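# Find the light check weight and place it on dish

## Task

Among four check weights, one weighs less than the rest; use the balance to identify it (its pointer rests over white when both pans hold equal weight and leans toward whichever pan is lighter), then set that light weight lying flat on the red dish while the other three stay off the dish. Apart from the weights and the dish, everything must remain upright, and the balance must stay on the furniture it currently sits on.

## Robot and tools

Setup: three identical i2rt Big YAM arms (arm1, arm2, arm3), each with six revolute joints, a two-finger gripper and a wrist camera (arm1_cam_wrist, arm2_cam_wrist, arm3_cam_wrist). Two fixed room cameras: room_a and room_b. All poses use one shared scene frame in metres, origin on the floor, +z up. Arm feet (base_link, each facing its own +x): arm1 near (-0.017, 1.211, 0.828) facing roughly -y; arm2 near (0.095, -0.011, 0.883) facing roughly +x; arm3 near (-0.083, -1.202, 0.816) facing roughly +x. Reach is about 1.0 m from each arm's joint1 axis.

Hand frame: the 'hand' point sits between the finger pads, roughly 1 cm behind the tips. Fingers extend along the hand's +z and close along its y. hand_target is where the hand would be at the joint targets currently held; a loaded hand may stop short of it, and printed positions get less accurate at long reach.

Tool move: arguments arm1, arm2, arm3 (each optional; an arm omitted receives nothing new and keeps its old targets) plus cameras. Each arm part may contain:
- joints: absolute targets keyed by name. joint1_rad -2.879..2.879 (base yaw, positive counter-clockwise from above, 0 = along foot's facing); joint2_rad 0..3.141 (shoulder; 0 = upper arm back and level, increasing lifts it up then forward); joint3_rad 0..3.019 (elbow; 0 fully folded, positive opens); joint4_rad -1.692..1.57 (hand pitch, positive tips fingers up); joint5_rad -1.57..1.57 (hand yaw, positive to the arm's right); joint6_rad -2.094..2.094 (hand roll, positive clockwise viewed from behind); gripper_m 0..0.093 (fingertip gap in metres). Done tolerances: ±0.045, 0.14, 0.09, 0.055, 0.03, 0.035 rad and ±0.003 m.
- target: one list of seven numbers [x, y, z, qw, qx, qy, qz], an absolute hand pose in the scene frame (same layout as the 'hand' line). The hand travels in a straight line from its current hand_target toward it. When target is given, joints may contain only gripper_m.
- speed: top path speed, 0.002..0.5 m/s (default 0.25); rotation capped at twice that in rad/s. Only valid with target.
- min_time_s: 0.1..8 s, a minimum duration for that arm's joint motions.
All motions in one call start together; hand paths in one call finish together, paced by the slowest. Paths run 0.5 to 10 s. Each control step clips the commanded pose to within 100 mm and 20° of the measured hand, then solves damped IK, favouring position. Expect errors of a centimetre or more, wide swings between postures, overshoot in speed near full stretch, and no slowing for obstacles or other arms. Unknown keys make the call invalid; out-of-range values make it refused, and a refusal cancels later move/wait/finished_scene calls in the same reply.

cameras: list of names or ["all"]; [] for none; omitted means all for an empty move, none otherwise. An empty move returns full state, scene number and images.

Results: a 'move' line per commanded arm, 'done' or its worst status. joint_status/hand_status: off_target (stopped away, may still push), time_out (arm stalls and keeps pushing toward a nearby target; send the reported positions to relieve it), not_followed / 'joint command not followed' / 'pose unreachable' (a safety check withheld targets; gripper still acts; it may keep retrying). on_its_own lists uncommanded behaviour; 'held at' is a target, not a reading. Arms under 'as last shown' were not commanded and show 'not commanded'. Joint velocities in rad/s (gripper m/s); 'within noise' means still. Joint torques in N m, joints 1-6, include gravity, have offsets, and joints 3-4 wrap at ±28. Images may lag the state slightly; 'pictures' gives their order.

Gripper: when gripping a rigid part the reading is a few mm under its width (sometimes ~2 mm over); closed on nothing reads 0-0.003. Commanding about 0.005 m below the touch reading gives full force (~50-64 N per pad). Release by commanding well above the reading.

wait(seconds 0..10, cameras): lets time pass with commands held. zoom_image(camera, region [x0,y0,x1,y1] pixels, max 504x504): enlarges part of that camera's latest image (672x504). finished_scene(scene): ends the current scene permanently; the goal must hold with no robot help.

Camera calibration lines give K, distortion and T_world_to_cam; room cameras may be off by a couple of degrees and ~1 cm.

Cautions: arms do not stop on contact and push hard; hard presses between robots (including one gripper closing on another's fingers) fail the scene, and the self-collision check may act late. Sustained pushing, outstretched holding or loads heat motors; MOTOR HOT warns at 85 °C, and at 100 °C the arm goes limp for 30-60 s (keys read limit_stop_at_motor_heat; resend targets afterward). Never knock anything off the work area or to the floor, tip over the balance or other objects, drop parts from height, or slam into fixed items. Loose objects may occasionally be nudged by disturbances. Thinking time lets the scene run with last commands held.

Each tool is called after "Call:" as a command line: name --argument value for each argument, lists and objects as JSON in quotes; but a table of rows of numbers goes row by row, as --pt "numbers of a row", without its own name.

## Session

Call:
move --cameras '["all"]'

Scene clock: 0.00 s.
Joint torques (N m): no reading
Heat: arm1: hottest joint2_rad 37 °C; arm2: hottest joint2_rad 31 °C; arm3: hottest joint2_rad 36 °C.
Joint velocities: within noise
arm1.joint_positions: joint1_rad=+0.463 joint2_rad=+0.615 joint3_rad=+1.490 joint4_rad=-1.383 joint5_rad=+0.276 joint6_rad=+0.395 gripper_m=+0.09396
arm1.joint_status: not commanded
arm1.hand: x=-0.2166 y=+1.1519 z=+1.4100 quat_wxyz=(-0.119, -0.855, +0.016, +0.505) (m; scene frame)
arm1.hand_target: x=-0.2135 y=+1.1537 z=+1.4229 quat_wxyz=(-0.125, -0.847, +0.018, +0.516) (m; scene frame)
arm1.hand_status: not commanded
arm2.joint_positions: joint1_rad=+0.482 joint2_rad=+0.585 joint3_rad=+1.357 joint4_rad=-1.462 joint5_rad=+0.226 joint6_rad=+0.023 gripper_m=+0.09396
arm2.joint_status: not commanded
arm2.hand: x=-0.1095 y=-0.0683 z=+1.3892 quat_wxyz=(-0.010, +0.891, +0.138, -0.433) (m; scene frame)
arm2.hand_target: x=-0.1075 y=-0.0675 z=+1.4001 quat_wxyz=(-0.007, +0.885, +0.136, -0.444) (m; scene frame)
arm2.hand_status: not commanded
arm3.joint_positions: joint1_rad=-0.065 joint2_rad=+0.649 joint3_rad=+1.390 joint4_rad=-1.161 joint5_rad=-0.034 joint6_rad=-0.702 gripper_m=+0.09396
arm3.joint_status: not commanded
arm3.hand: x=-0.3410 y=-1.1470 z=+1.3892 quat_wxyz=(-0.236, +0.811, +0.203, -0.495) (m; scene frame)
arm3.hand_target: x=-0.3379 y=-1.1478 z=+1.4005 quat_wxyz=(-0.241, +0.804, +0.201, -0.504) (m; scene frame)
arm3.hand_status: not commanded
pictures: arm1_cam_wrist, arm2_cam_wrist, arm3_cam_wrist, room_a, room_b

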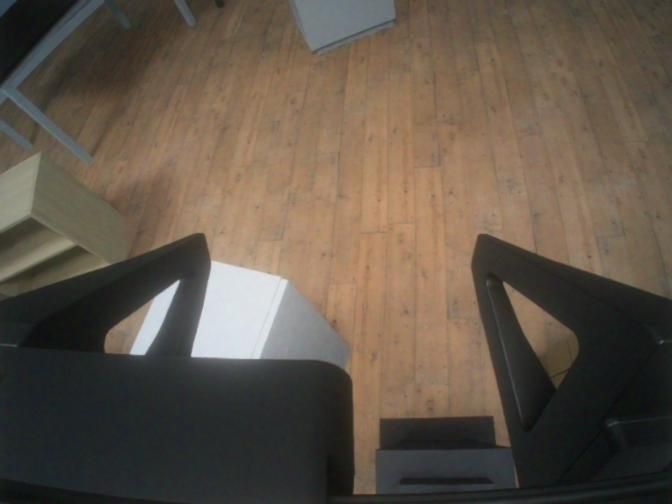

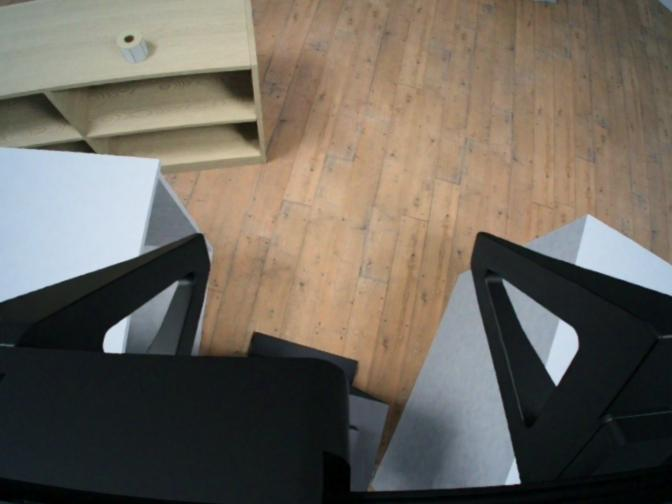

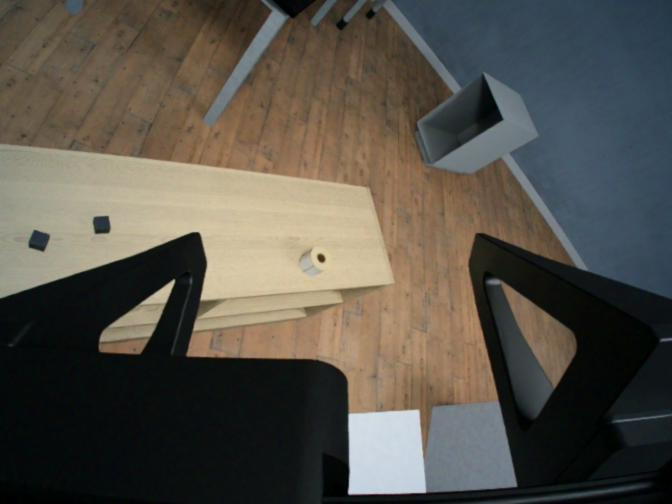

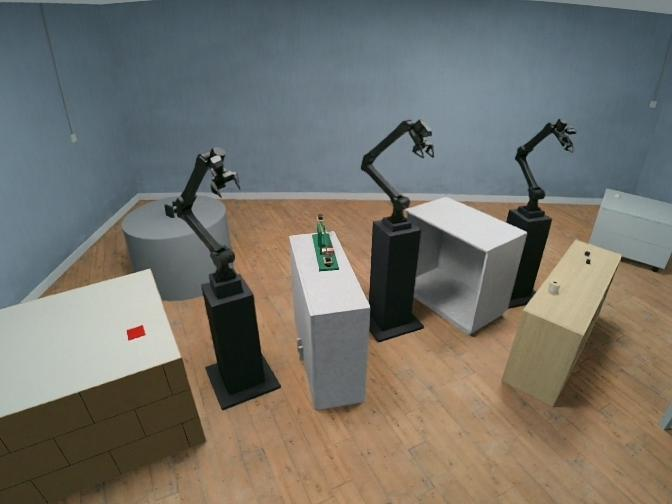

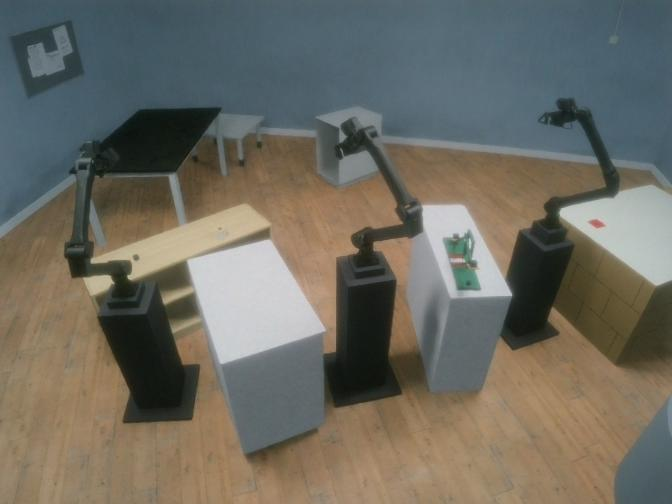

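Call:
zoom_image --camera "room_a" --region '[280, 200, 380, 290]'

Call:
zoom_image --camera "room_b" --region '[420, 210, 520, 300]'

Call:
zoom_image --camera "room_a" --region '[520, 230, 640, 320]'

Call:
zoom_image --camera "room_b" --region '[80, 190, 280, 340]'

Scaled by 5.040 from the camera's 672x504 image, which has a finer 960x720 frame.

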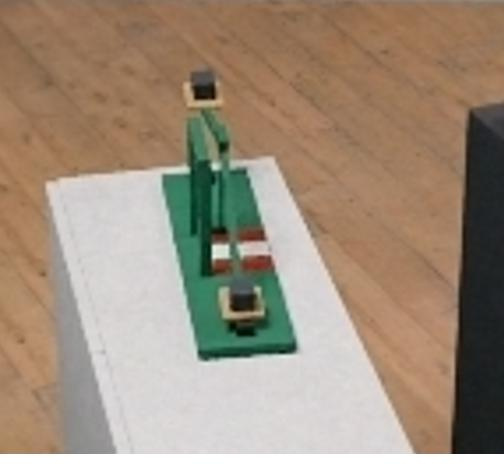

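Scaled by 5.040 from the camera's 672x504 image, which has a finer 960x720 frame.

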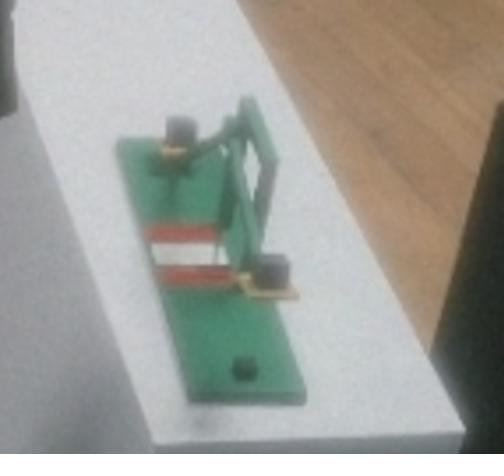

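Scaled by 4.200 from the camera's 672x504 image, which has a finer 960x720 frame.

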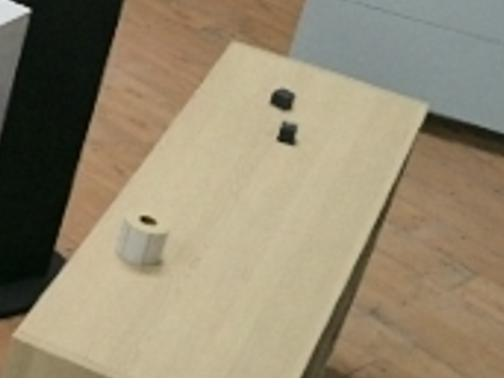

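Scaled by 2.520 from the camera's 672x504 image, which has a finer 960x720 frame.

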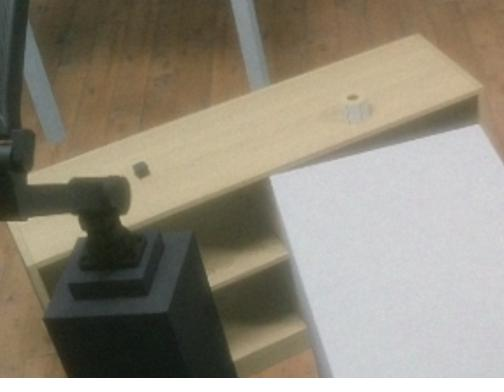

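Call:
move --arm1 '{"joints":{"joint1_rad":1.9,"joint5_rad":0,"joint6_rad":0}}'

Call:
move --arm1 '{"target":[0.13,0.70,1.15,0,0.574,0.819,0],"speed":0.4}' --cameras '["arm1_cam_wrist","room_a","room_b"]'

Scene clock: 4.13 s.
Joint torques (N m): arm1=[1.14 2.37 10.17 2.07 0.02 -0.22] | arm2=[1.49 2.26 10.95 1.89 0.07 0.1] | arm3=[-1.2 0.44 8.83 2.04 -0.01 0.02]
Heat: arm1: hottest joint2_rad 37 °C; arm2: hottest joint2_rad 31 °C; arm3: hottest joint2_rad 36 °C.
move: arm1 done
Joint velocities: within noise
arm1.joint_positions: joint1_rad=+1.886 joint2_rad=+0.615 joint3_rad=+1.490 joint4_rad=-1.383 joint5_rad=+0.002 joint6_rad=+0.014 gripper_m=+0.09397
arm1.joint_status: all done
arm1.hand: x=+0.0646 y=+1.0155 z=+1.4056 quat_wxyz=(-0.419, -0.488, -0.710, +0.286) (m; scene frame)
arm1.hand_target: x=+0.0665 y=+1.0199 z=+1.4187 quat_wxyz=(-0.431, -0.474, -0.710, +0.293) (m; scene frame)
arm1.hand_status: not commanded
arm2, arm3: as last shown
arm3.hand_target: x=-0.3379 y=-1.1478 z=+1.4005 quat_wxyz=(-0.241, +0.805, +0.201, -0.504) (m; scene frame)
pictures: none

Scene clock: 6.50 s.
Joint torques (N m): arm1=[-1.61 -13.16 14.48 0.12 0.13 -0.2] | arm2=[1.44 2.08 10.96 1.95 0.08 0.12] | arm3=[-1.14 0.44 8.79 2.07 -0.01 0.01]
Heat: arm1: hottest joint2_rad 37 °C; arm2: hottest joint2_rad 31 °C; arm3: hottest joint2_rad 36 °C.
move: arm1 off_target
Joint velocities: within noise
arm1.joint_positions: joint1_rad=+1.797 joint2_rad=+1.723 joint3_rad=+1.846 joint4_rad=-1.695 joint5_rad=-0.010 joint6_rad=-0.062 gripper_m=+0.09397
arm1.joint_status: not commanded
arm1.hand: x=+0.1349 y=+0.7095 z=+1.1231 quat_wxyz=(-0.001, -0.574, -0.819, +0.000) (m; scene frame)
arm1.hand_target: x=+0.1297 y=+0.7014 z=+1.1492 quat_wxyz=(-0.022, -0.574, -0.818, +0.018) (m; scene frame)
arm1.hand_status: off_target (0.029 m and 0.2 deg from the pose sent, 0.411 m and 61.0 deg at the start; a joint's target at an end of its range on 28 of 71 steps)
arm2, arm3: as last shown
pictures: arm1_cam_wrist, room_a, room_b
camera_calibration:
arm1_cam_wrist: T_world_to_cam=[[-0.93904, -0.343808, 0.000255675, 0.37029], [-0.27643, 0.755454, 0.594033, -1.16283], [-0.204426, 0.55775, -0.804441, 0.663009], [0, 0, 0, 1]] pos_world=[0.161812, 0.635979, 1.22402]

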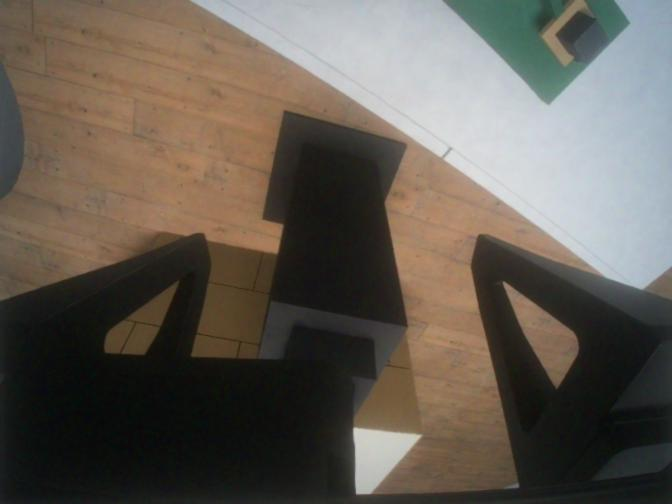

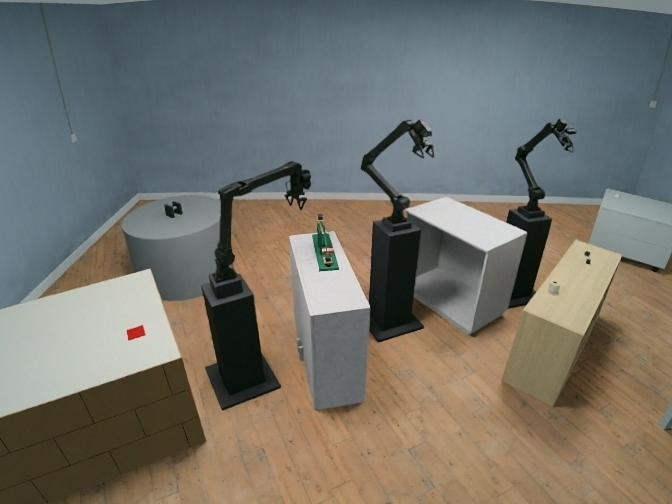

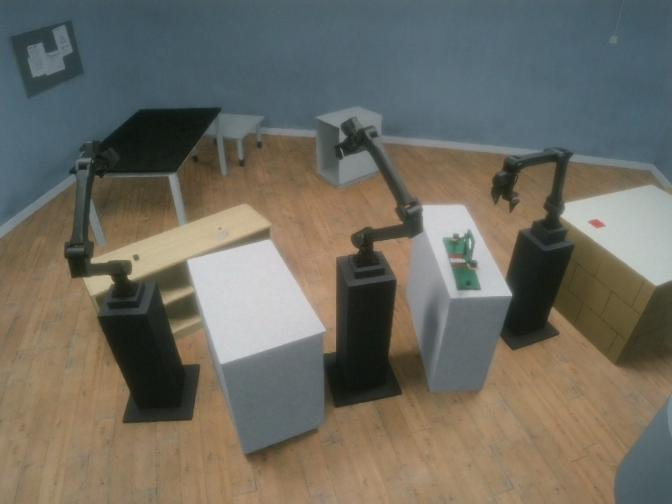

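Call:
move --arm1 '{"joints":{"joint1_rad":1.66,"joint4_rad":-1.05}}' --cameras '["arm1_cam_wrist"]'

Call:
zoom_image --camera "arm1_cam_wrist" --region '[90, 0, 580, 360]'

Scene clock: 8.70 s.
Joint torques (N m): arm1=[-0.26 -14.62 15.6 2.18 0.06 -0.21] | arm2=[1.61 2.26 10.92 1.92 0.08 0.11] | arm3=[-1.03 0.5 8.81 2.09 0 0.02]
Heat: arm1: hottest joint2_rad 37 °C; arm2: hottest joint2_rad 31 °C; arm3: hottest joint2_rad 36 °C.
move: arm1 done
Joint velocities: arm1=[within noise] | arm2=[0.015 -0.005 -0.002 0.007 0.022 -0.168 0] | arm3=[within noise]
arm1.joint_positions: joint1_rad=+1.653 joint2_rad=+1.723 joint3_rad=+1.846 joint4_rad=-1.066 joint5_rad=-0.008 joint6_rad=-0.062 gripper_m=+0.09397
arm1.joint_status: all done
arm1.hand: x=+0.0818 y=+0.5489 z=+1.1714 quat_wxyz=(-0.228, -0.598, -0.739, +0.210) (m; scene frame)
arm1.hand_target: x=+0.0881 y=+0.5418 z=+1.2095 quat_wxyz=(-0.256, -0.583, -0.734, +0.237) (m; scene frame)
arm1.hand_status: not commanded
arm2, arm3: as last shown
pictures: arm1_cam_wrist
camera_calibration:
arm1_cam_wrist: T_world_to_cam=[[-0.979688, -0.196371, 0.0406199, 0.140319], [-0.196233, 0.980529, 0.00737804, -0.527795], [-0.0412778, -0.000742795, -0.999147, 1.30173], [0, 0, 0, 1]] pos_world=[0.0876302, 0.54604, 1.29881]

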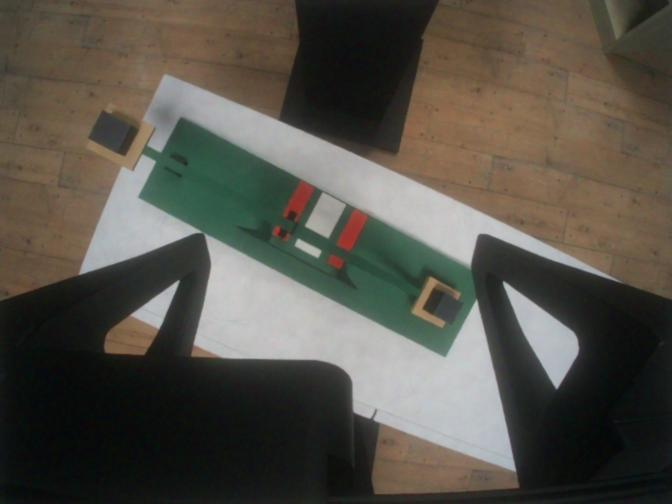

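Scaled by 1.029 from the camera's 672x504 image, which has a finer 960x720 frame.

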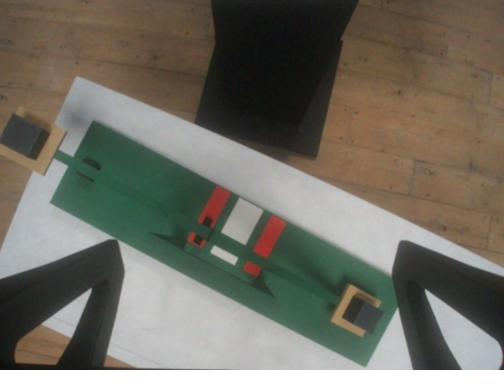

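Call:
move --arm1 '{"target":[0.331,0.469,1.06,0,0.800,0.600,0],"speed":0.3,"joints":{"gripper_m":0.07}}' --cameras '["arm1_cam_wrist","room_b"]'

Call:
zoom_image --camera "room_b" --region '[420, 180, 540, 300]'

Scene clock: 12.47 s.
Joint torques (N m): arm1=[-1.14 -19.9 14.5 1.66 0.02 0.02] | arm2=[1.61 2.14 11 1.94 0.08 0.12] | arm3=[-1.14 0.32 8.8 2.04 -0.01 0.01]
Heat: arm1: hottest joint3_rad 39 °C; arm2: hottest joint2_rad 31 °C; arm3: hottest joint2_rad 36 °C.
move: arm1 off_target
Joint velocities: within noise
arm1.joint_positions: joint1_rad=+1.946 joint2_rad=+2.503 joint3_rad=+2.873 joint4_rad=-1.583 joint5_rad=-0.002 joint6_rad=+0.703 gripper_m=+0.07010
arm1.joint_status: all done
arm1.hand: x=+0.3265 y=+0.4789 z=+1.0376 quat_wxyz=(-0.174, -0.781, -0.598, +0.041) (m; scene frame)
arm1.hand_target: x=+0.3299 y=+0.4714 z=+1.0595 quat_wxyz=(-0.206, -0.781, -0.588, +0.045) (m; scene frame)
arm1.hand_status: off_target (0.025 m and 20.7 deg from the pose sent, 0.285 m and 45.6 deg at the start; pose on its path clipped on 18 of 78 steps; a joint's target at an end of its range on 37 of 78 steps)
arm2, arm3: as last shown
pictures: arm1_cam_wrist, room_b
camera_calibration:
arm1_cam_wrist: T_world_to_cam=[[-0.949545, 0.223256, -0.220276, 0.431669], [0.140399, 0.930619, 0.337989, -0.839182], [0.280451, 0.290009, -0.915009, 0.846498], [0, 0, 0, 1]] pos_world=[0.290309, 0.439094, 1.15327]

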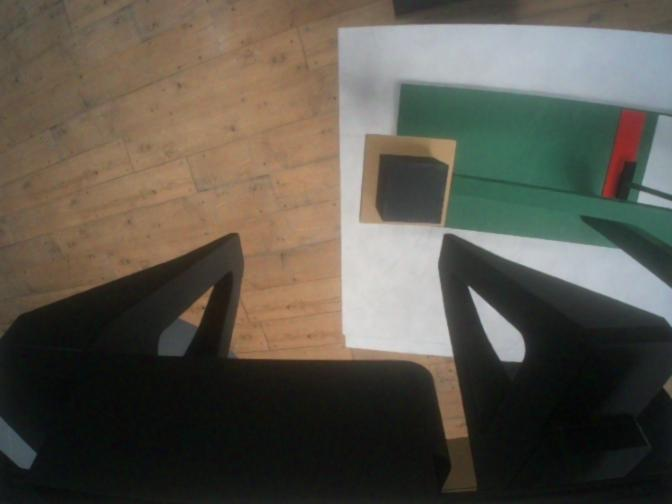

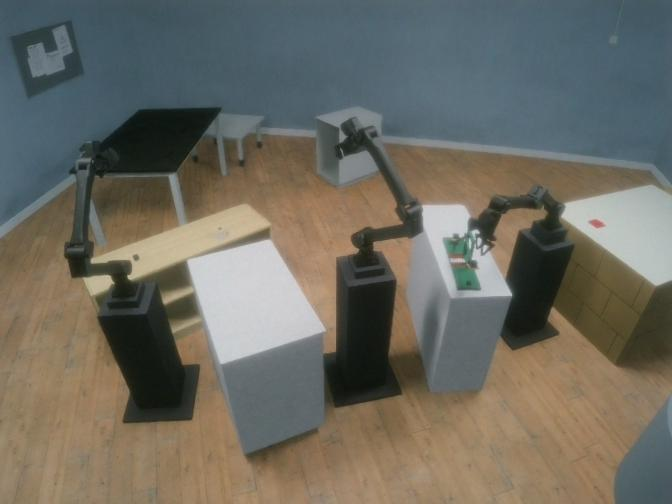

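Scaled by 4.200 from the camera's 672x504 image, which has a finer 960x720 frame.

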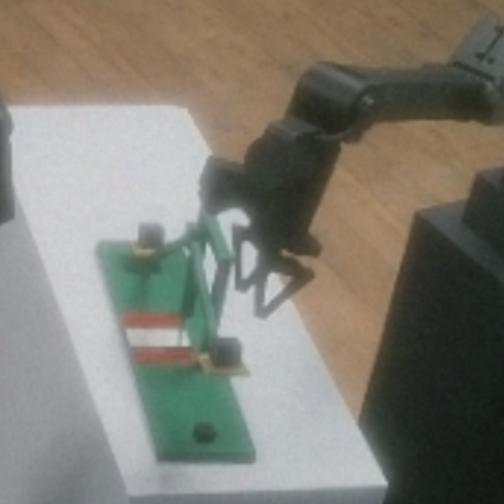

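Call:
move --arm1 '{"target":[0.308,0.478,0.99,0.104,0.788,0.591,-0.139],"speed":0.2}' --cameras '["arm1_cam_wrist","room_b"]'

Call:
zoom_image --camera "room_b" --region '[440, 200, 520, 280]'

Scene clock: 14.67 s.
Joint torques (N m): arm1=[0.09 -19.55 11.08 0.44 0.31 0.03] | arm2=[1.55 2.32 10.96 1.94 0.07 0.11] | arm3=[-1.03 0.44 8.8 2.09 -0.01 0.01]
Heat: arm1: hottest joint3_rad 39 °C; arm2: hottest joint3_rad 32 °C; arm3: hottest joint2_rad 36 °C.
move: arm1 done
Joint velocities: within noise
arm1.joint_positions: joint1_rad=+1.964 joint2_rad=+2.518 joint3_rad=+2.794 joint4_rad=-1.578 joint5_rad=+0.225 joint6_rad=+0.705 gripper_m=+0.07010
arm1.joint_status: not commanded
arm1.hand: x=+0.3003 y=+0.4750 z=+0.9955 quat_wxyz=(-0.108, -0.786, -0.592, +0.140) (m; scene frame)
arm1.hand_target: x=+0.3079 y=+0.4781 z=+0.9900 quat_wxyz=(-0.105, -0.788, -0.591, +0.139) (m; scene frame)
arm1.hand_status: done (0.010 m and 0.5 deg from the pose sent, 0.051 m and 13.8 deg at the start)
arm2, arm3: as last shown
pictures: arm1_cam_wrist, room_b
camera_calibration:
arm1_cam_wrist: T_world_to_cam=[[-0.961418, 0.27509, -0.000382004, 0.158344], [0.26407, 0.923292, 0.278924, -0.792522], [0.0770819, 0.268062, -0.960313, 0.933115], [0, 0, 0, 1]] pos_world=[0.28959, 0.438038, 1.1172]

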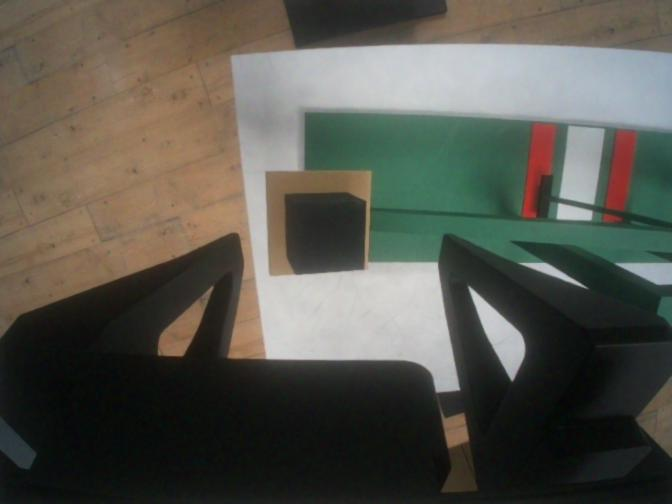

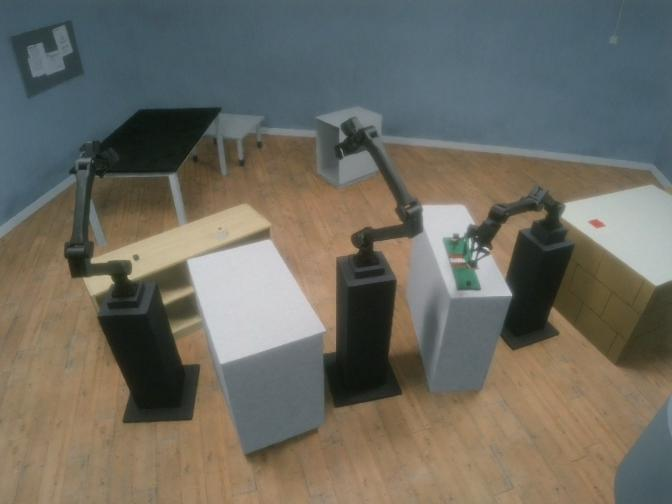

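Scaled by 6.300 from the camera's 672x504 image, which has a finer 960x720 frame.

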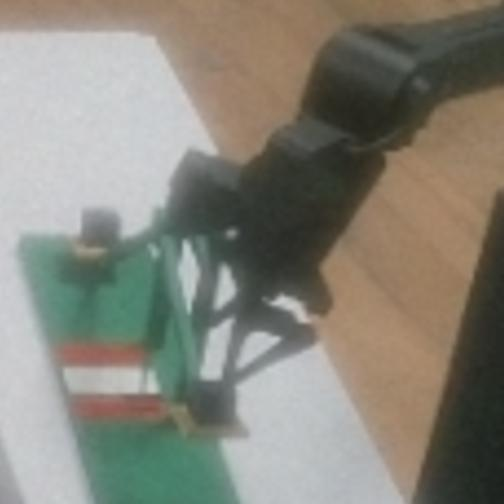

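Call:
move --arm1 '{"target":[0.316,0.481,0.934,0.104,0.788,0.591,-0.139],"speed":0.1}' --cameras '["arm1_cam_wrist","room_b","room_a"]'

Call:
zoom_image --camera "room_b" --region '[440, 200, 520, 280]'

Call:
zoom_image --camera "room_a" --region '[280, 190, 360, 270]'

Scene clock: 16.83 s.
Joint torques (N m): arm1=[-0.32 -22.18 11 1.03 0.27 0.04] | arm2=[1.61 2.14 10.97 1.92 0.09 0.11] | arm3=[-1.08 0.56 8.8 2.07 -0.01 0.01]
Heat: arm1: hottest joint2_rad 39 °C; arm2: hottest joint3_rad 32 °C; arm3: hottest joint2_rad 36 °C.
move: arm1 off_target
Joint velocities: within noise
arm1.joint_positions: joint1_rad=+1.980 joint2_rad=+2.487 joint3_rad=+2.510 joint4_rad=-1.385 joint5_rad=+0.228 joint6_rad=+0.718 gripper_m=+0.07009
arm1.joint_status: not commanded
arm1.hand: x=+0.3086 y=+0.4840 z=+0.9072 quat_wxyz=(-0.080, -0.786, -0.597, +0.135) (m; scene frame)
arm1.hand_target: x=+0.3158 y=+0.4815 z=+0.9339 quat_wxyz=(-0.104, -0.788, -0.591, +0.139) (m; scene frame)
arm1.hand_status: off_target (0.028 m and 2.9 deg from the pose sent, 0.064 m and 0.5 deg at the start)
arm2, arm3: as last shown
pictures: arm1_cam_wrist, room_a, room_b
camera_calibration:
arm1_cam_wrist: T_world_to_cam=[[-0.961518, 0.272084, 0.0381338, 0.13043], [0.269768, 0.908673, 0.318652, -0.809098], [0.0520491, 0.316677, -0.947104, 0.817424], [0, 0, 0, 1]] pos_world=[0.301133, 0.440858, 1.02703]

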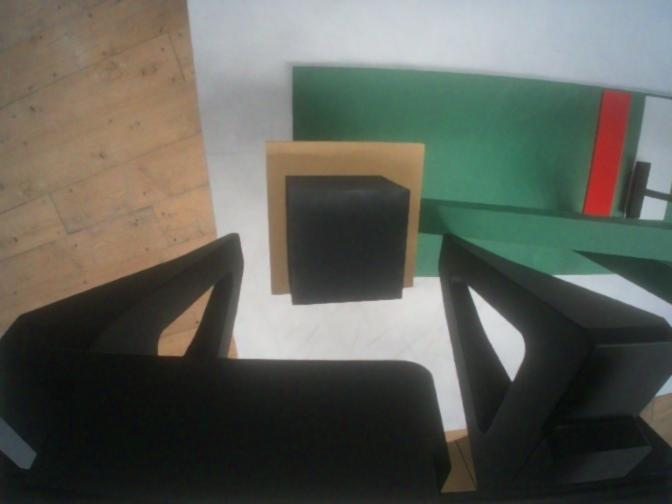

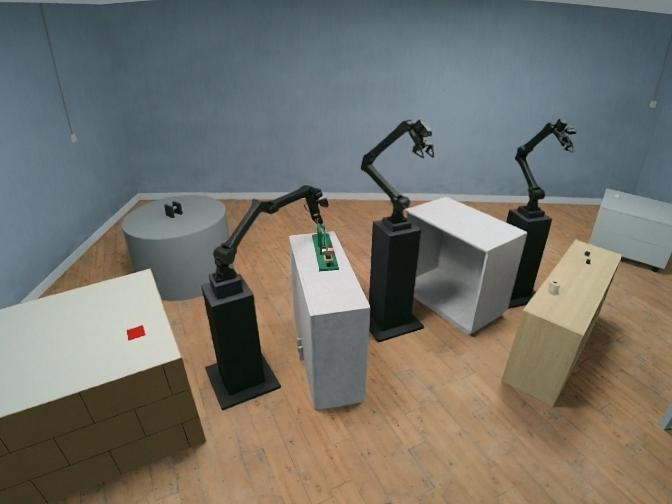

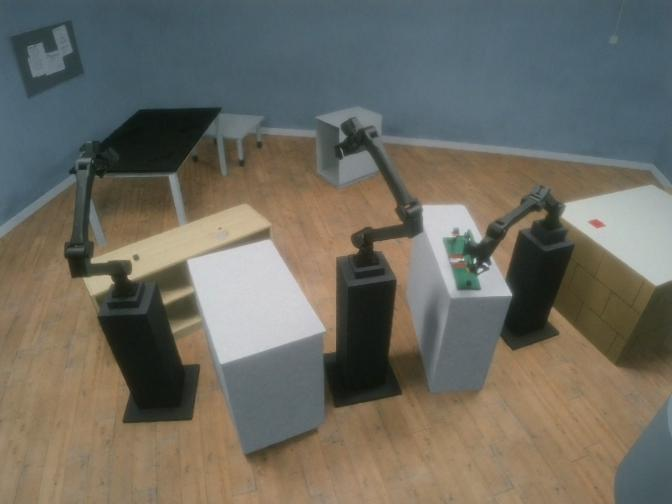

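Scaled by 6.300 from the camera's 672x504 image, which has a finer 960x720 frame.

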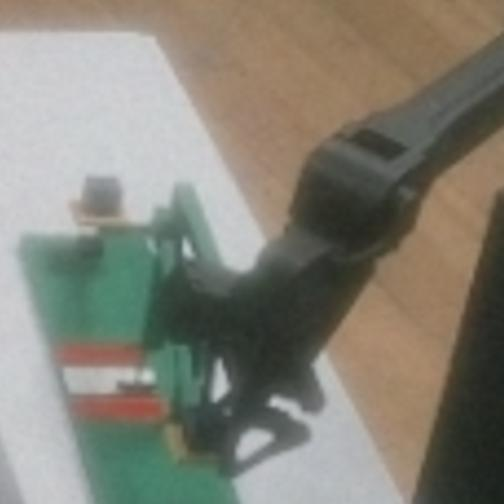

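Scaled by 6.300 from the camera's 672x504 image, which has a finer 960x720 frame.

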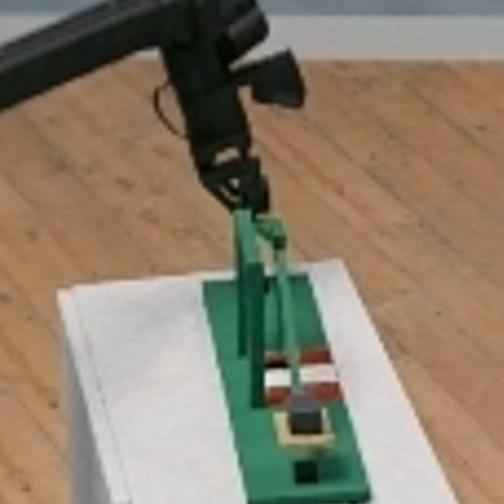

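Call:
move --arm1 '{"target":[0.313,0.477,0.948,0.104,0.788,0.591,-0.139],"speed":0.1}' --cameras '["arm1_cam_wrist"]'

Call:
move --arm1 '{"joints":{"gripper_m":0.025}}' --cameras '["arm1_cam_wrist"]'

Scene clock: 18.37 s.
Joint torques (N m): arm1=[-0.62 -21.3 15.24 0.32 0.27 -0.04] | arm2=[1.49 2.26 10.93 1.89 0.08 0.12] | arm3=[-1.14 0.5 8.79 2.06 -0.01 0.01]
Heat: arm1: hottest joint3_rad 40 °C; arm2: hottest joint3_rad 32 °C; arm3: hottest joint2_rad 36 °C.
move: arm1 off_target
Joint velocities: within noise
arm1.joint_positions: joint1_rad=+1.980 joint2_rad=+2.487 joint3_rad=+2.511 joint4_rad=-1.409 joint5_rad=+0.228 joint6_rad=+0.718 gripper_m=+0.07009
arm1.joint_status: not commanded
arm1.hand: x=+0.3061 y=+0.4890 z=+0.9066 quat_wxyz=(-0.069, -0.787, -0.599, +0.133) (m; scene frame)
arm1.hand_target: x=+0.3121 y=+0.4790 z=+0.9480 quat_wxyz=(-0.105, -0.788, -0.591, +0.139) (m; scene frame)
arm1.hand_status: off_target (0.044 m and 4.2 deg from the pose sent, 0.042 m and 2.9 deg at the start)
arm2, arm3: as last shown
pictures: arm1_cam_wrist
camera_calibration:
arm1_cam_wrist: T_world_to_cam=[[-0.960982, 0.271294, 0.0539707, 0.112498], [0.273389, 0.901846, 0.334562, -0.825007], [0.0420913, 0.336263, -0.940827, 0.803188], [0, 0, 0, 1]] pos_world=[0.299849, 0.443427, 1.02561]

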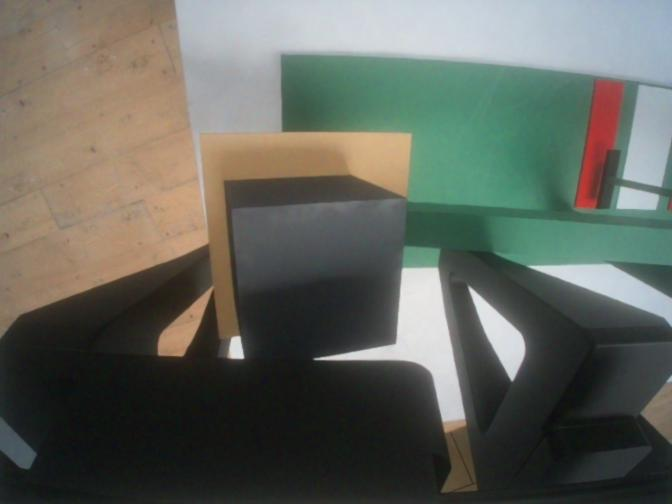

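Scene clock: 18.97 s.
Joint torques (N m): arm1=[-0.85 -21.89 14.87 0.02 0.16 -0.05] | arm2=[1.49 2.37 11.03 1.94 0.08 0.1] | arm3=[-1.14 0.44 8.81 2.07 -0.01 0.01]
Heat: arm1: hottest joint3_rad 40 °C; arm2: hottest joint3_rad 32 °C; arm3: hottest joint2_rad 36 °C.
move: arm1 off_target
Joint velocities: within noise
arm1.joint_positions: joint1_rad=+1.987 joint2_rad=+2.487 joint3_rad=+2.515 joint4_rad=-1.400 joint5_rad=+0.231 joint6_rad=+0.718 gripper_m=+0.04038
arm1.joint_status: gripper_m off_target (ended at +0.04041, target +0.02500)
arm1.hand: x=+0.3123 y=+0.4883 z=+0.9088 quat_wxyz=(-0.076, -0.784, -0.601, +0.135) (m; scene frame)
arm1.hand_target: x=+0.3122 y=+0.4790 z=+0.9480 quat_wxyz=(-0.105, -0.788, -0.591, +0.139) (m; scene frame)
arm1.hand_status: not commanded
arm2.joint_positions: joint1_rad=+0.482 joint2_rad=+0.585 joint3_rad=+1.357 joint4_rad=-1.462 joint5_rad=+0.226 joint6_rad=+0.023 gripper_m=+0.09396
arm2.joint_status: not commanded
arm2.hand: x=-0.1095 y=-0.0683 z=+1.3892 quat_wxyz=(-0.010, +0.891, +0.138, -0.433) (m; scene frame)
arm2.hand_target: x=-0.1075 y=-0.0675 z=+1.4001 quat_wxyz=(-0.007, +0.885, +0.136, -0.444) (m; scene frame)
arm2.hand_status: not commanded
arm3.joint_positions: joint1_rad=-0.065 joint2_rad=+0.649 joint3_rad=+1.390 joint4_rad=-1.161 joint5_rad=-0.034 joint6_rad=-0.702 gripper_m=+0.09396
arm3.joint_status: not commanded
arm3.hand: x=-0.3410 y=-1.1470 z=+1.3892 quat_wxyz=(-0.236, +0.811, +0.203, -0.495) (m; scene frame)
arm3.hand_target: x=-0.3379 y=-1.1478 z=+1.4005 quat_wxyz=(-0.241, +0.805, +0.201, -0.504) (m; scene frame)
arm3.hand_status: not commanded
pictures: arm1_cam_wrist
camera_calibration:
arm1_cam_wrist: T_world_to_cam=[[-0.962978, 0.265479, 0.0468473, 0.128606], [0.266082, 0.908112, 0.323314, -0.817365], [0.0432905, 0.32381, -0.945131, 0.814896], [0, 0, 0, 1]] pos_world=[0.306053, 0.444246, 1.02842]

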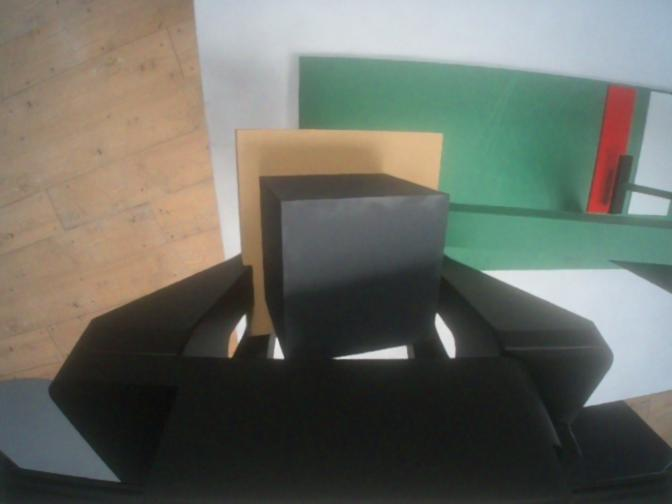

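Call:
move --arm1 '{"target":[0.312,0.482,1.02,0.104,0.788,0.591,-0.139],"speed":0.12}' --cameras '["arm1_cam_wrist","room_b"]'

Call:
zoom_image --camera "room_b" --region '[440, 200, 520, 280]'

Scene clock: 20.60 s.
Joint torques (N m): arm1=[-1.26 -25.17 18.56 -0.5 0.76 0.15] | arm2=[1.61 2.37 10.97 1.99 0.09 0.1] | arm3=[-1.14 0.44 8.79 2.07 -0.01 0.02]
Heat: arm1: hottest joint3_rad 41 °C; arm2: hottest joint3_rad 33 °C; arm3: hottest joint2_rad 36 °C.
move: arm1 off_target
Joint velocities: within noise
arm1.joint_positions: joint1_rad=+1.989 joint2_rad=+2.526 joint3_rad=+2.612 joint4_rad=-1.541 joint5_rad=+0.212 joint6_rad=+0.702 gripper_m=+0.04058
arm1.joint_status: not commanded
arm1.hand: x=+0.3099 y=+0.5033 z=+0.9136 quat_wxyz=(-0.036, -0.779, -0.615, +0.119) (m; scene frame)
arm1.hand_target: x=+0.3085 y=+0.4907 z=+1.0095 quat_wxyz=(-0.106, -0.788, -0.591, +0.139) (m; scene frame)
arm1.hand_status: off_target (0.109 m and 8.6 deg from the pose sent, 0.111 m and 3.5 deg at the start; pose on its path clipped on 27 of 44 steps)
arm2, arm3: as last shown
pictures: arm1_cam_wrist, room_b
camera_calibration:
arm1_cam_wrist: T_world_to_cam=[[-0.966207, 0.240331, 0.0931965, 0.0932595], [0.257491, 0.883095, 0.392227, -0.879527], [0.011963, 0.40297, -0.915135, 0.757067], [0, 0, 0, 1]] pos_world=[0.307521, 0.449218, 1.0291]

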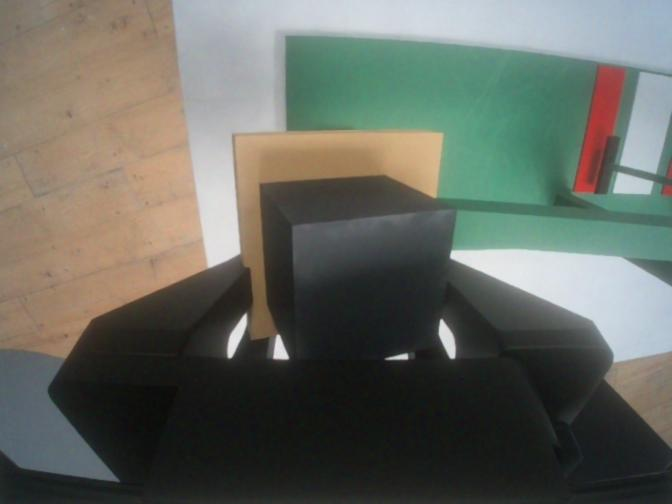

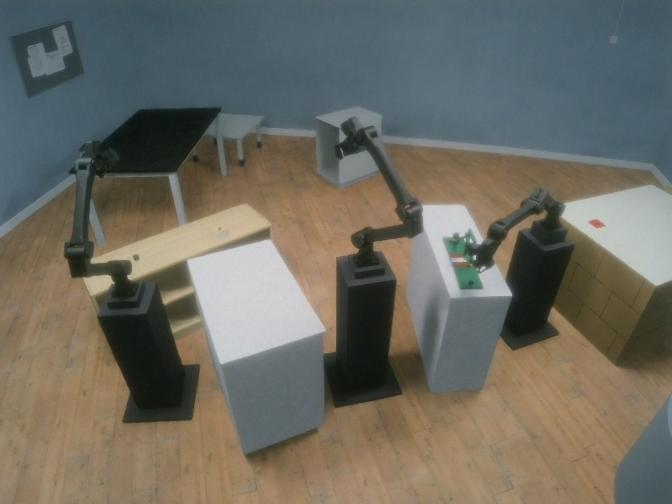

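Scaled by 6.300 from the camera's 672x504 image, which has a finer 960x720 frame.

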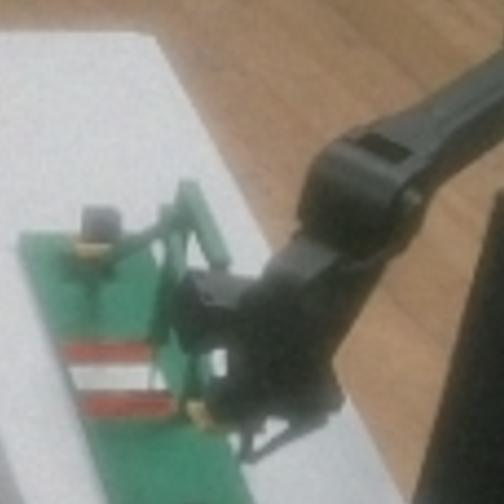

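Call:
move --arm1 '{"joints":{"joint2_rad":2.3},"min_time_s":1.5}' --cameras '["arm1_cam_wrist","room_b"]'

Call:
zoom_image --camera "room_b" --region '[440, 200, 520, 280]'

Scene clock: 24.77 s.
Joint torques (N m): arm1=[-0.5 -33.2 18.52 0.4 0.84 0.13] | arm2=[1.55 2.14 10.95 1.95 0.06 0.11] | arm3=[-1.14 0.5 8.8 2.09 -0.01 0.01]
Heat: arm1: hottest joint3_rad 43 °C; arm2: hottest joint3_rad 33 °C; arm3: hottest joint2_rad 36 °C.
move: arm1 time_out
Joint velocities: within noise
arm1.joint_positions: joint1_rad=+1.983 joint2_rad=+2.482 joint3_rad=+2.612 joint4_rad=-1.564 joint5_rad=+0.211 joint6_rad=+0.701 gripper_m=+0.04012
arm1.joint_status: joint2_rad time_out (moved -0.044 of -0.226)
arm1.on_its_own: joint2_rad reads +2.482 and still pushes toward +2.300 since a time_out; joint3_rad reads +2.612 and still pushes toward +2.713 since a time_out
arm1.hand: x=+0.3042 y=+0.5056 z=+0.9459 quat_wxyz=(-0.046, -0.781, -0.612, +0.121) (m; scene frame)
arm1.hand_target: x=+0.3017 y=+0.5064 z=+1.1281 quat_wxyz=(-0.182, -0.782, -0.576, +0.151) (m; scene frame)
arm1.hand_status: not commanded
arm2, arm3: as last shown
pictures: arm1_cam_wrist, room_b
camera_calibration:
arm1_cam_wrist: T_world_to_cam=[[-0.966045, 0.245904, 0.0792975, 0.0945213], [0.25736, 0.888657, 0.379546, -0.88362], [0.0228636, 0.387067, -0.921768, 0.796889], [0, 0, 0, 1]] pos_world=[0.300501, 0.453543, 1.06243]

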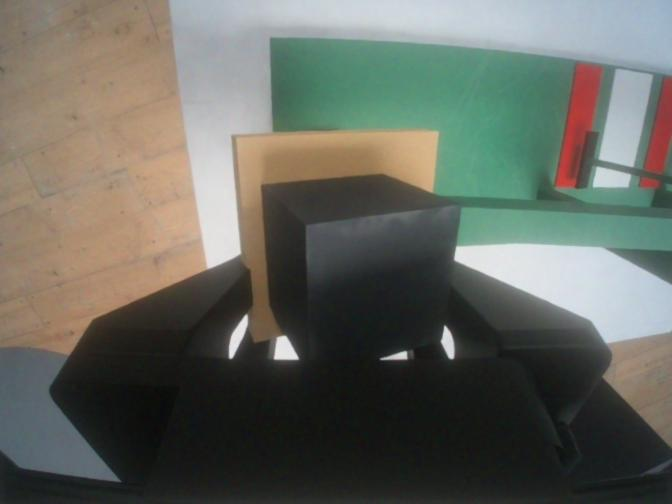

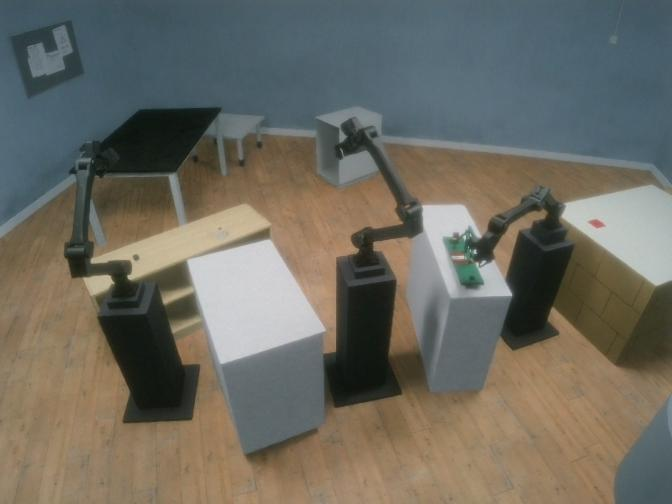

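Scaled by 6.300 from the camera's 672x504 image, which has a finer 960x720 frame.

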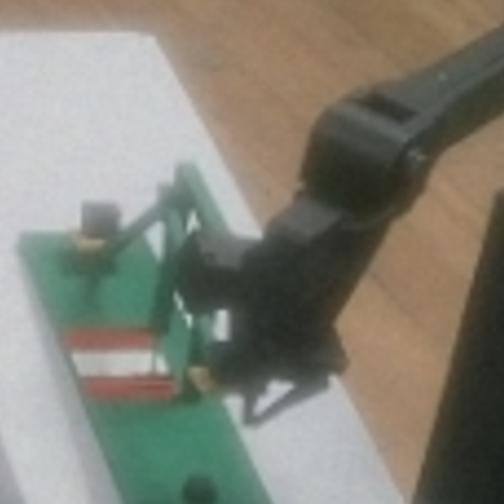

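Call:
move --arm1 '{"target":[0.312,0.482,0.945,0.104,0.788,0.591,-0.139],"speed":0.06}' --cameras '["arm1_cam_wrist","room_b"]'

Call:
zoom_image --camera "room_b" --region '[440, 200, 520, 280]'

Scene clock: 29.37 s.
Joint torques (N m): arm1=[-2.96 -18.61 18.76 2.5 0.34 0.46] | arm2=[1.32 2.32 10.96 1.98 0.08 0.11] | arm3=[-1.26 0.5 8.81 2.07 -0.01 0.01]
Heat: arm1: hottest joint3_rad 46 °C; arm2: hottest joint3_rad 34 °C; arm3: hottest joint2_rad 36 °C.
move: arm1 off_target
Joint velocities: within noise
arm1.joint_positions: joint1_rad=+2.015 joint2_rad=+2.386 joint3_rad=+2.342 joint4_rad=-1.402 joint5_rad=+0.224 joint6_rad=+0.668 gripper_m=+0.04058
arm1.joint_status: not commanded
arm1.hand: x=+0.3149 y=+0.5312 z=+0.9116 quat_wxyz=(-0.038, -0.760, -0.636, +0.126) (m; scene frame)
arm1.hand_target: x=+0.3083 y=+0.4886 z=+0.9476 quat_wxyz=(-0.107, -0.787, -0.592, +0.139) (m; scene frame)
arm1.hand_status: off_target (0.060 m and 9.8 deg from the pose sent, 0.025 m and 7.4 deg at the start; pose on its path clipped on 68 of 118 steps)
arm2, arm3: as last shown
pictures: arm1_cam_wrist, room_b
camera_calibration:
arm1_cam_wrist: T_world_to_cam=[[-0.977019, 0.185617, 0.104792, 0.113537], [0.21187, 0.899561, 0.381971, -0.889702], [-0.0233662, 0.395395, -0.918214, 0.761884], [0, 0, 0, 1]] pos_world=[0.317231, 0.478022, 1.02752]

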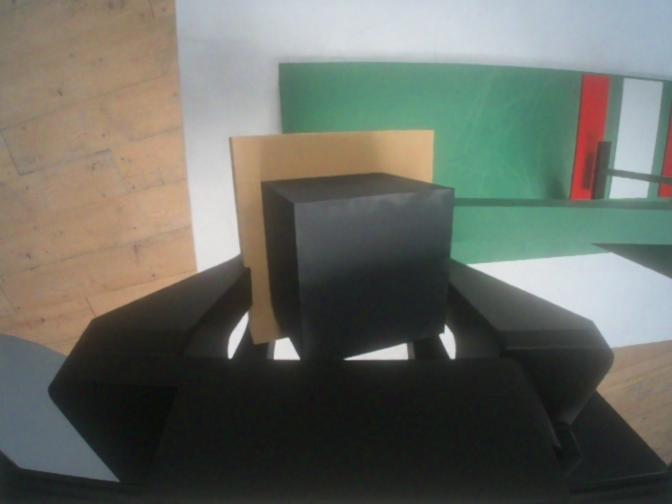

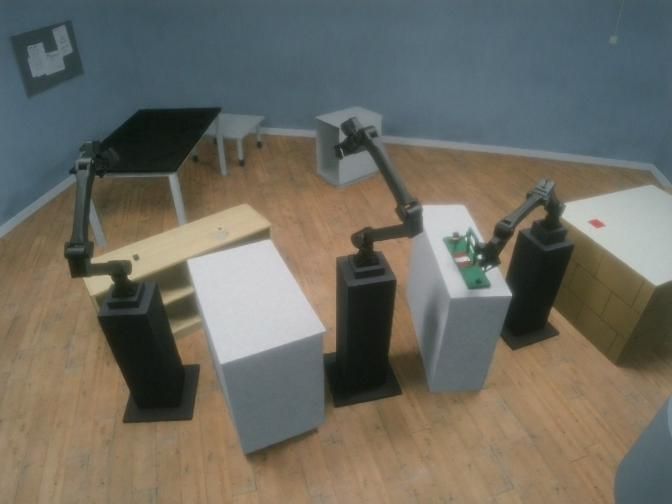

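Scaled by 6.300 from the camera's 672x504 image, which has a finer 960x720 frame.

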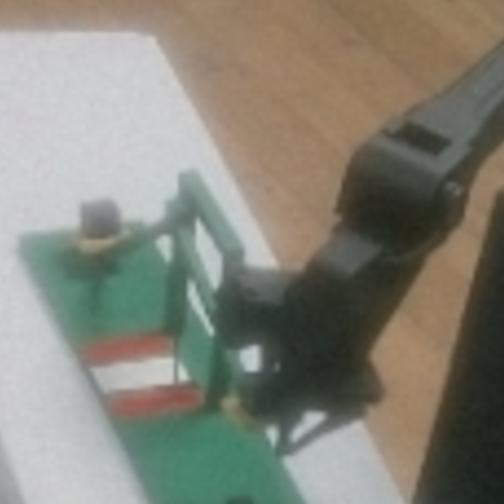

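Call:
move --arm1 '{"joints":{"gripper_m":0.09}}' --cameras '["arm1_cam_wrist","room_b"]'

Call:
zoom_image --camera "room_b" --region '[440, 200, 520, 280]'

Scene clock: 30.50 s.
Joint torques (N m): arm1=[-4.48 -19.84 17.28 2.11 1.18 -0.33] | arm2=[1.61 2.14 11.02 1.99 0.07 0.11] | arm3=[-1.14 0.44 8.79 2.04 -0.01 0.01]
Heat: arm1: hottest joint3_rad 46 °C; arm2: hottest joint3_rad 34 °C; arm3: hottest joint2_rad 36 °C.
move: arm1 done
Joint velocities: within noise
arm1.joint_positions: joint1_rad=+2.031 joint2_rad=+2.399 joint3_rad=+2.360 joint4_rad=-1.393 joint5_rad=+0.200 joint6_rad=+0.748 gripper_m=+0.08990
arm1.joint_status: all done
arm1.hand: x=+0.3327 y=+0.5333 z=+0.9089 quat_wxyz=(-0.053, -0.781, -0.612, +0.113) (m; scene frame)
arm1.hand_target: x=+0.3081 y=+0.4885 z=+0.9476 quat_wxyz=(-0.107, -0.787, -0.592, +0.139) (m; scene frame)
arm1.hand_status: not commanded
arm2, arm3: as last shown
pictures: arm1_cam_wrist, room_b
camera_calibration:
arm1_cam_wrist: T_world_to_cam=[[-0.968336, 0.242758, 0.0582601, 0.139722], [0.246242, 0.890313, 0.383025, -0.901803], [0.0411125, 0.385243, -0.921899, 0.746343], [0, 0, 0, 1]] pos_world=[0.326676, 0.481445, 1.02533]

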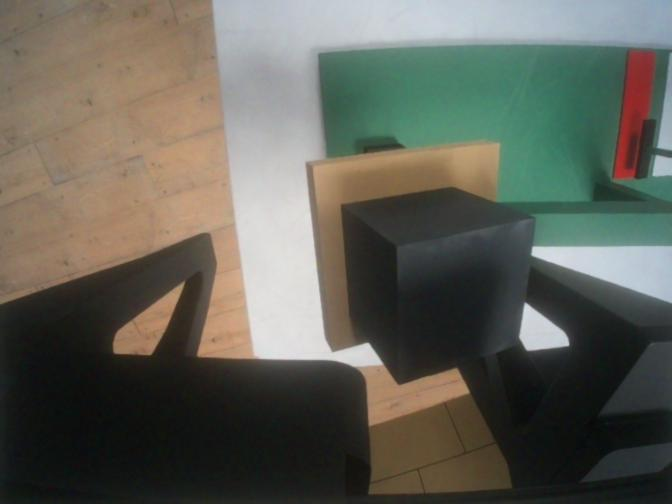

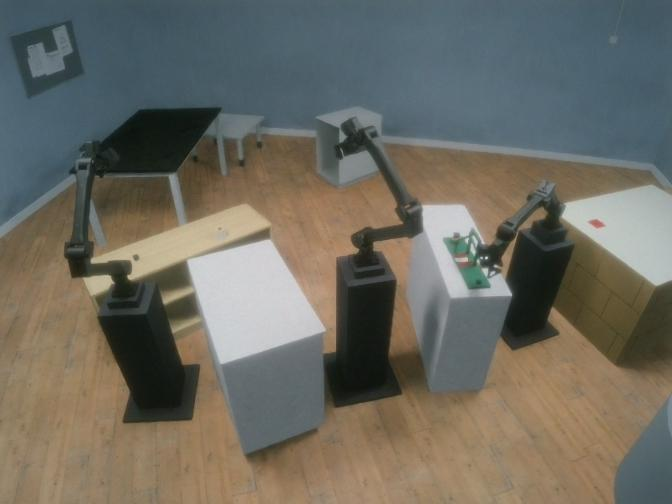

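Scaled by 6.300 from the camera's 672x504 image, which has a finer 960x720 frame.

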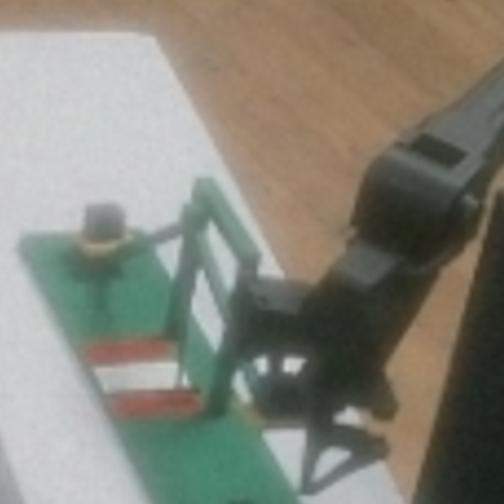

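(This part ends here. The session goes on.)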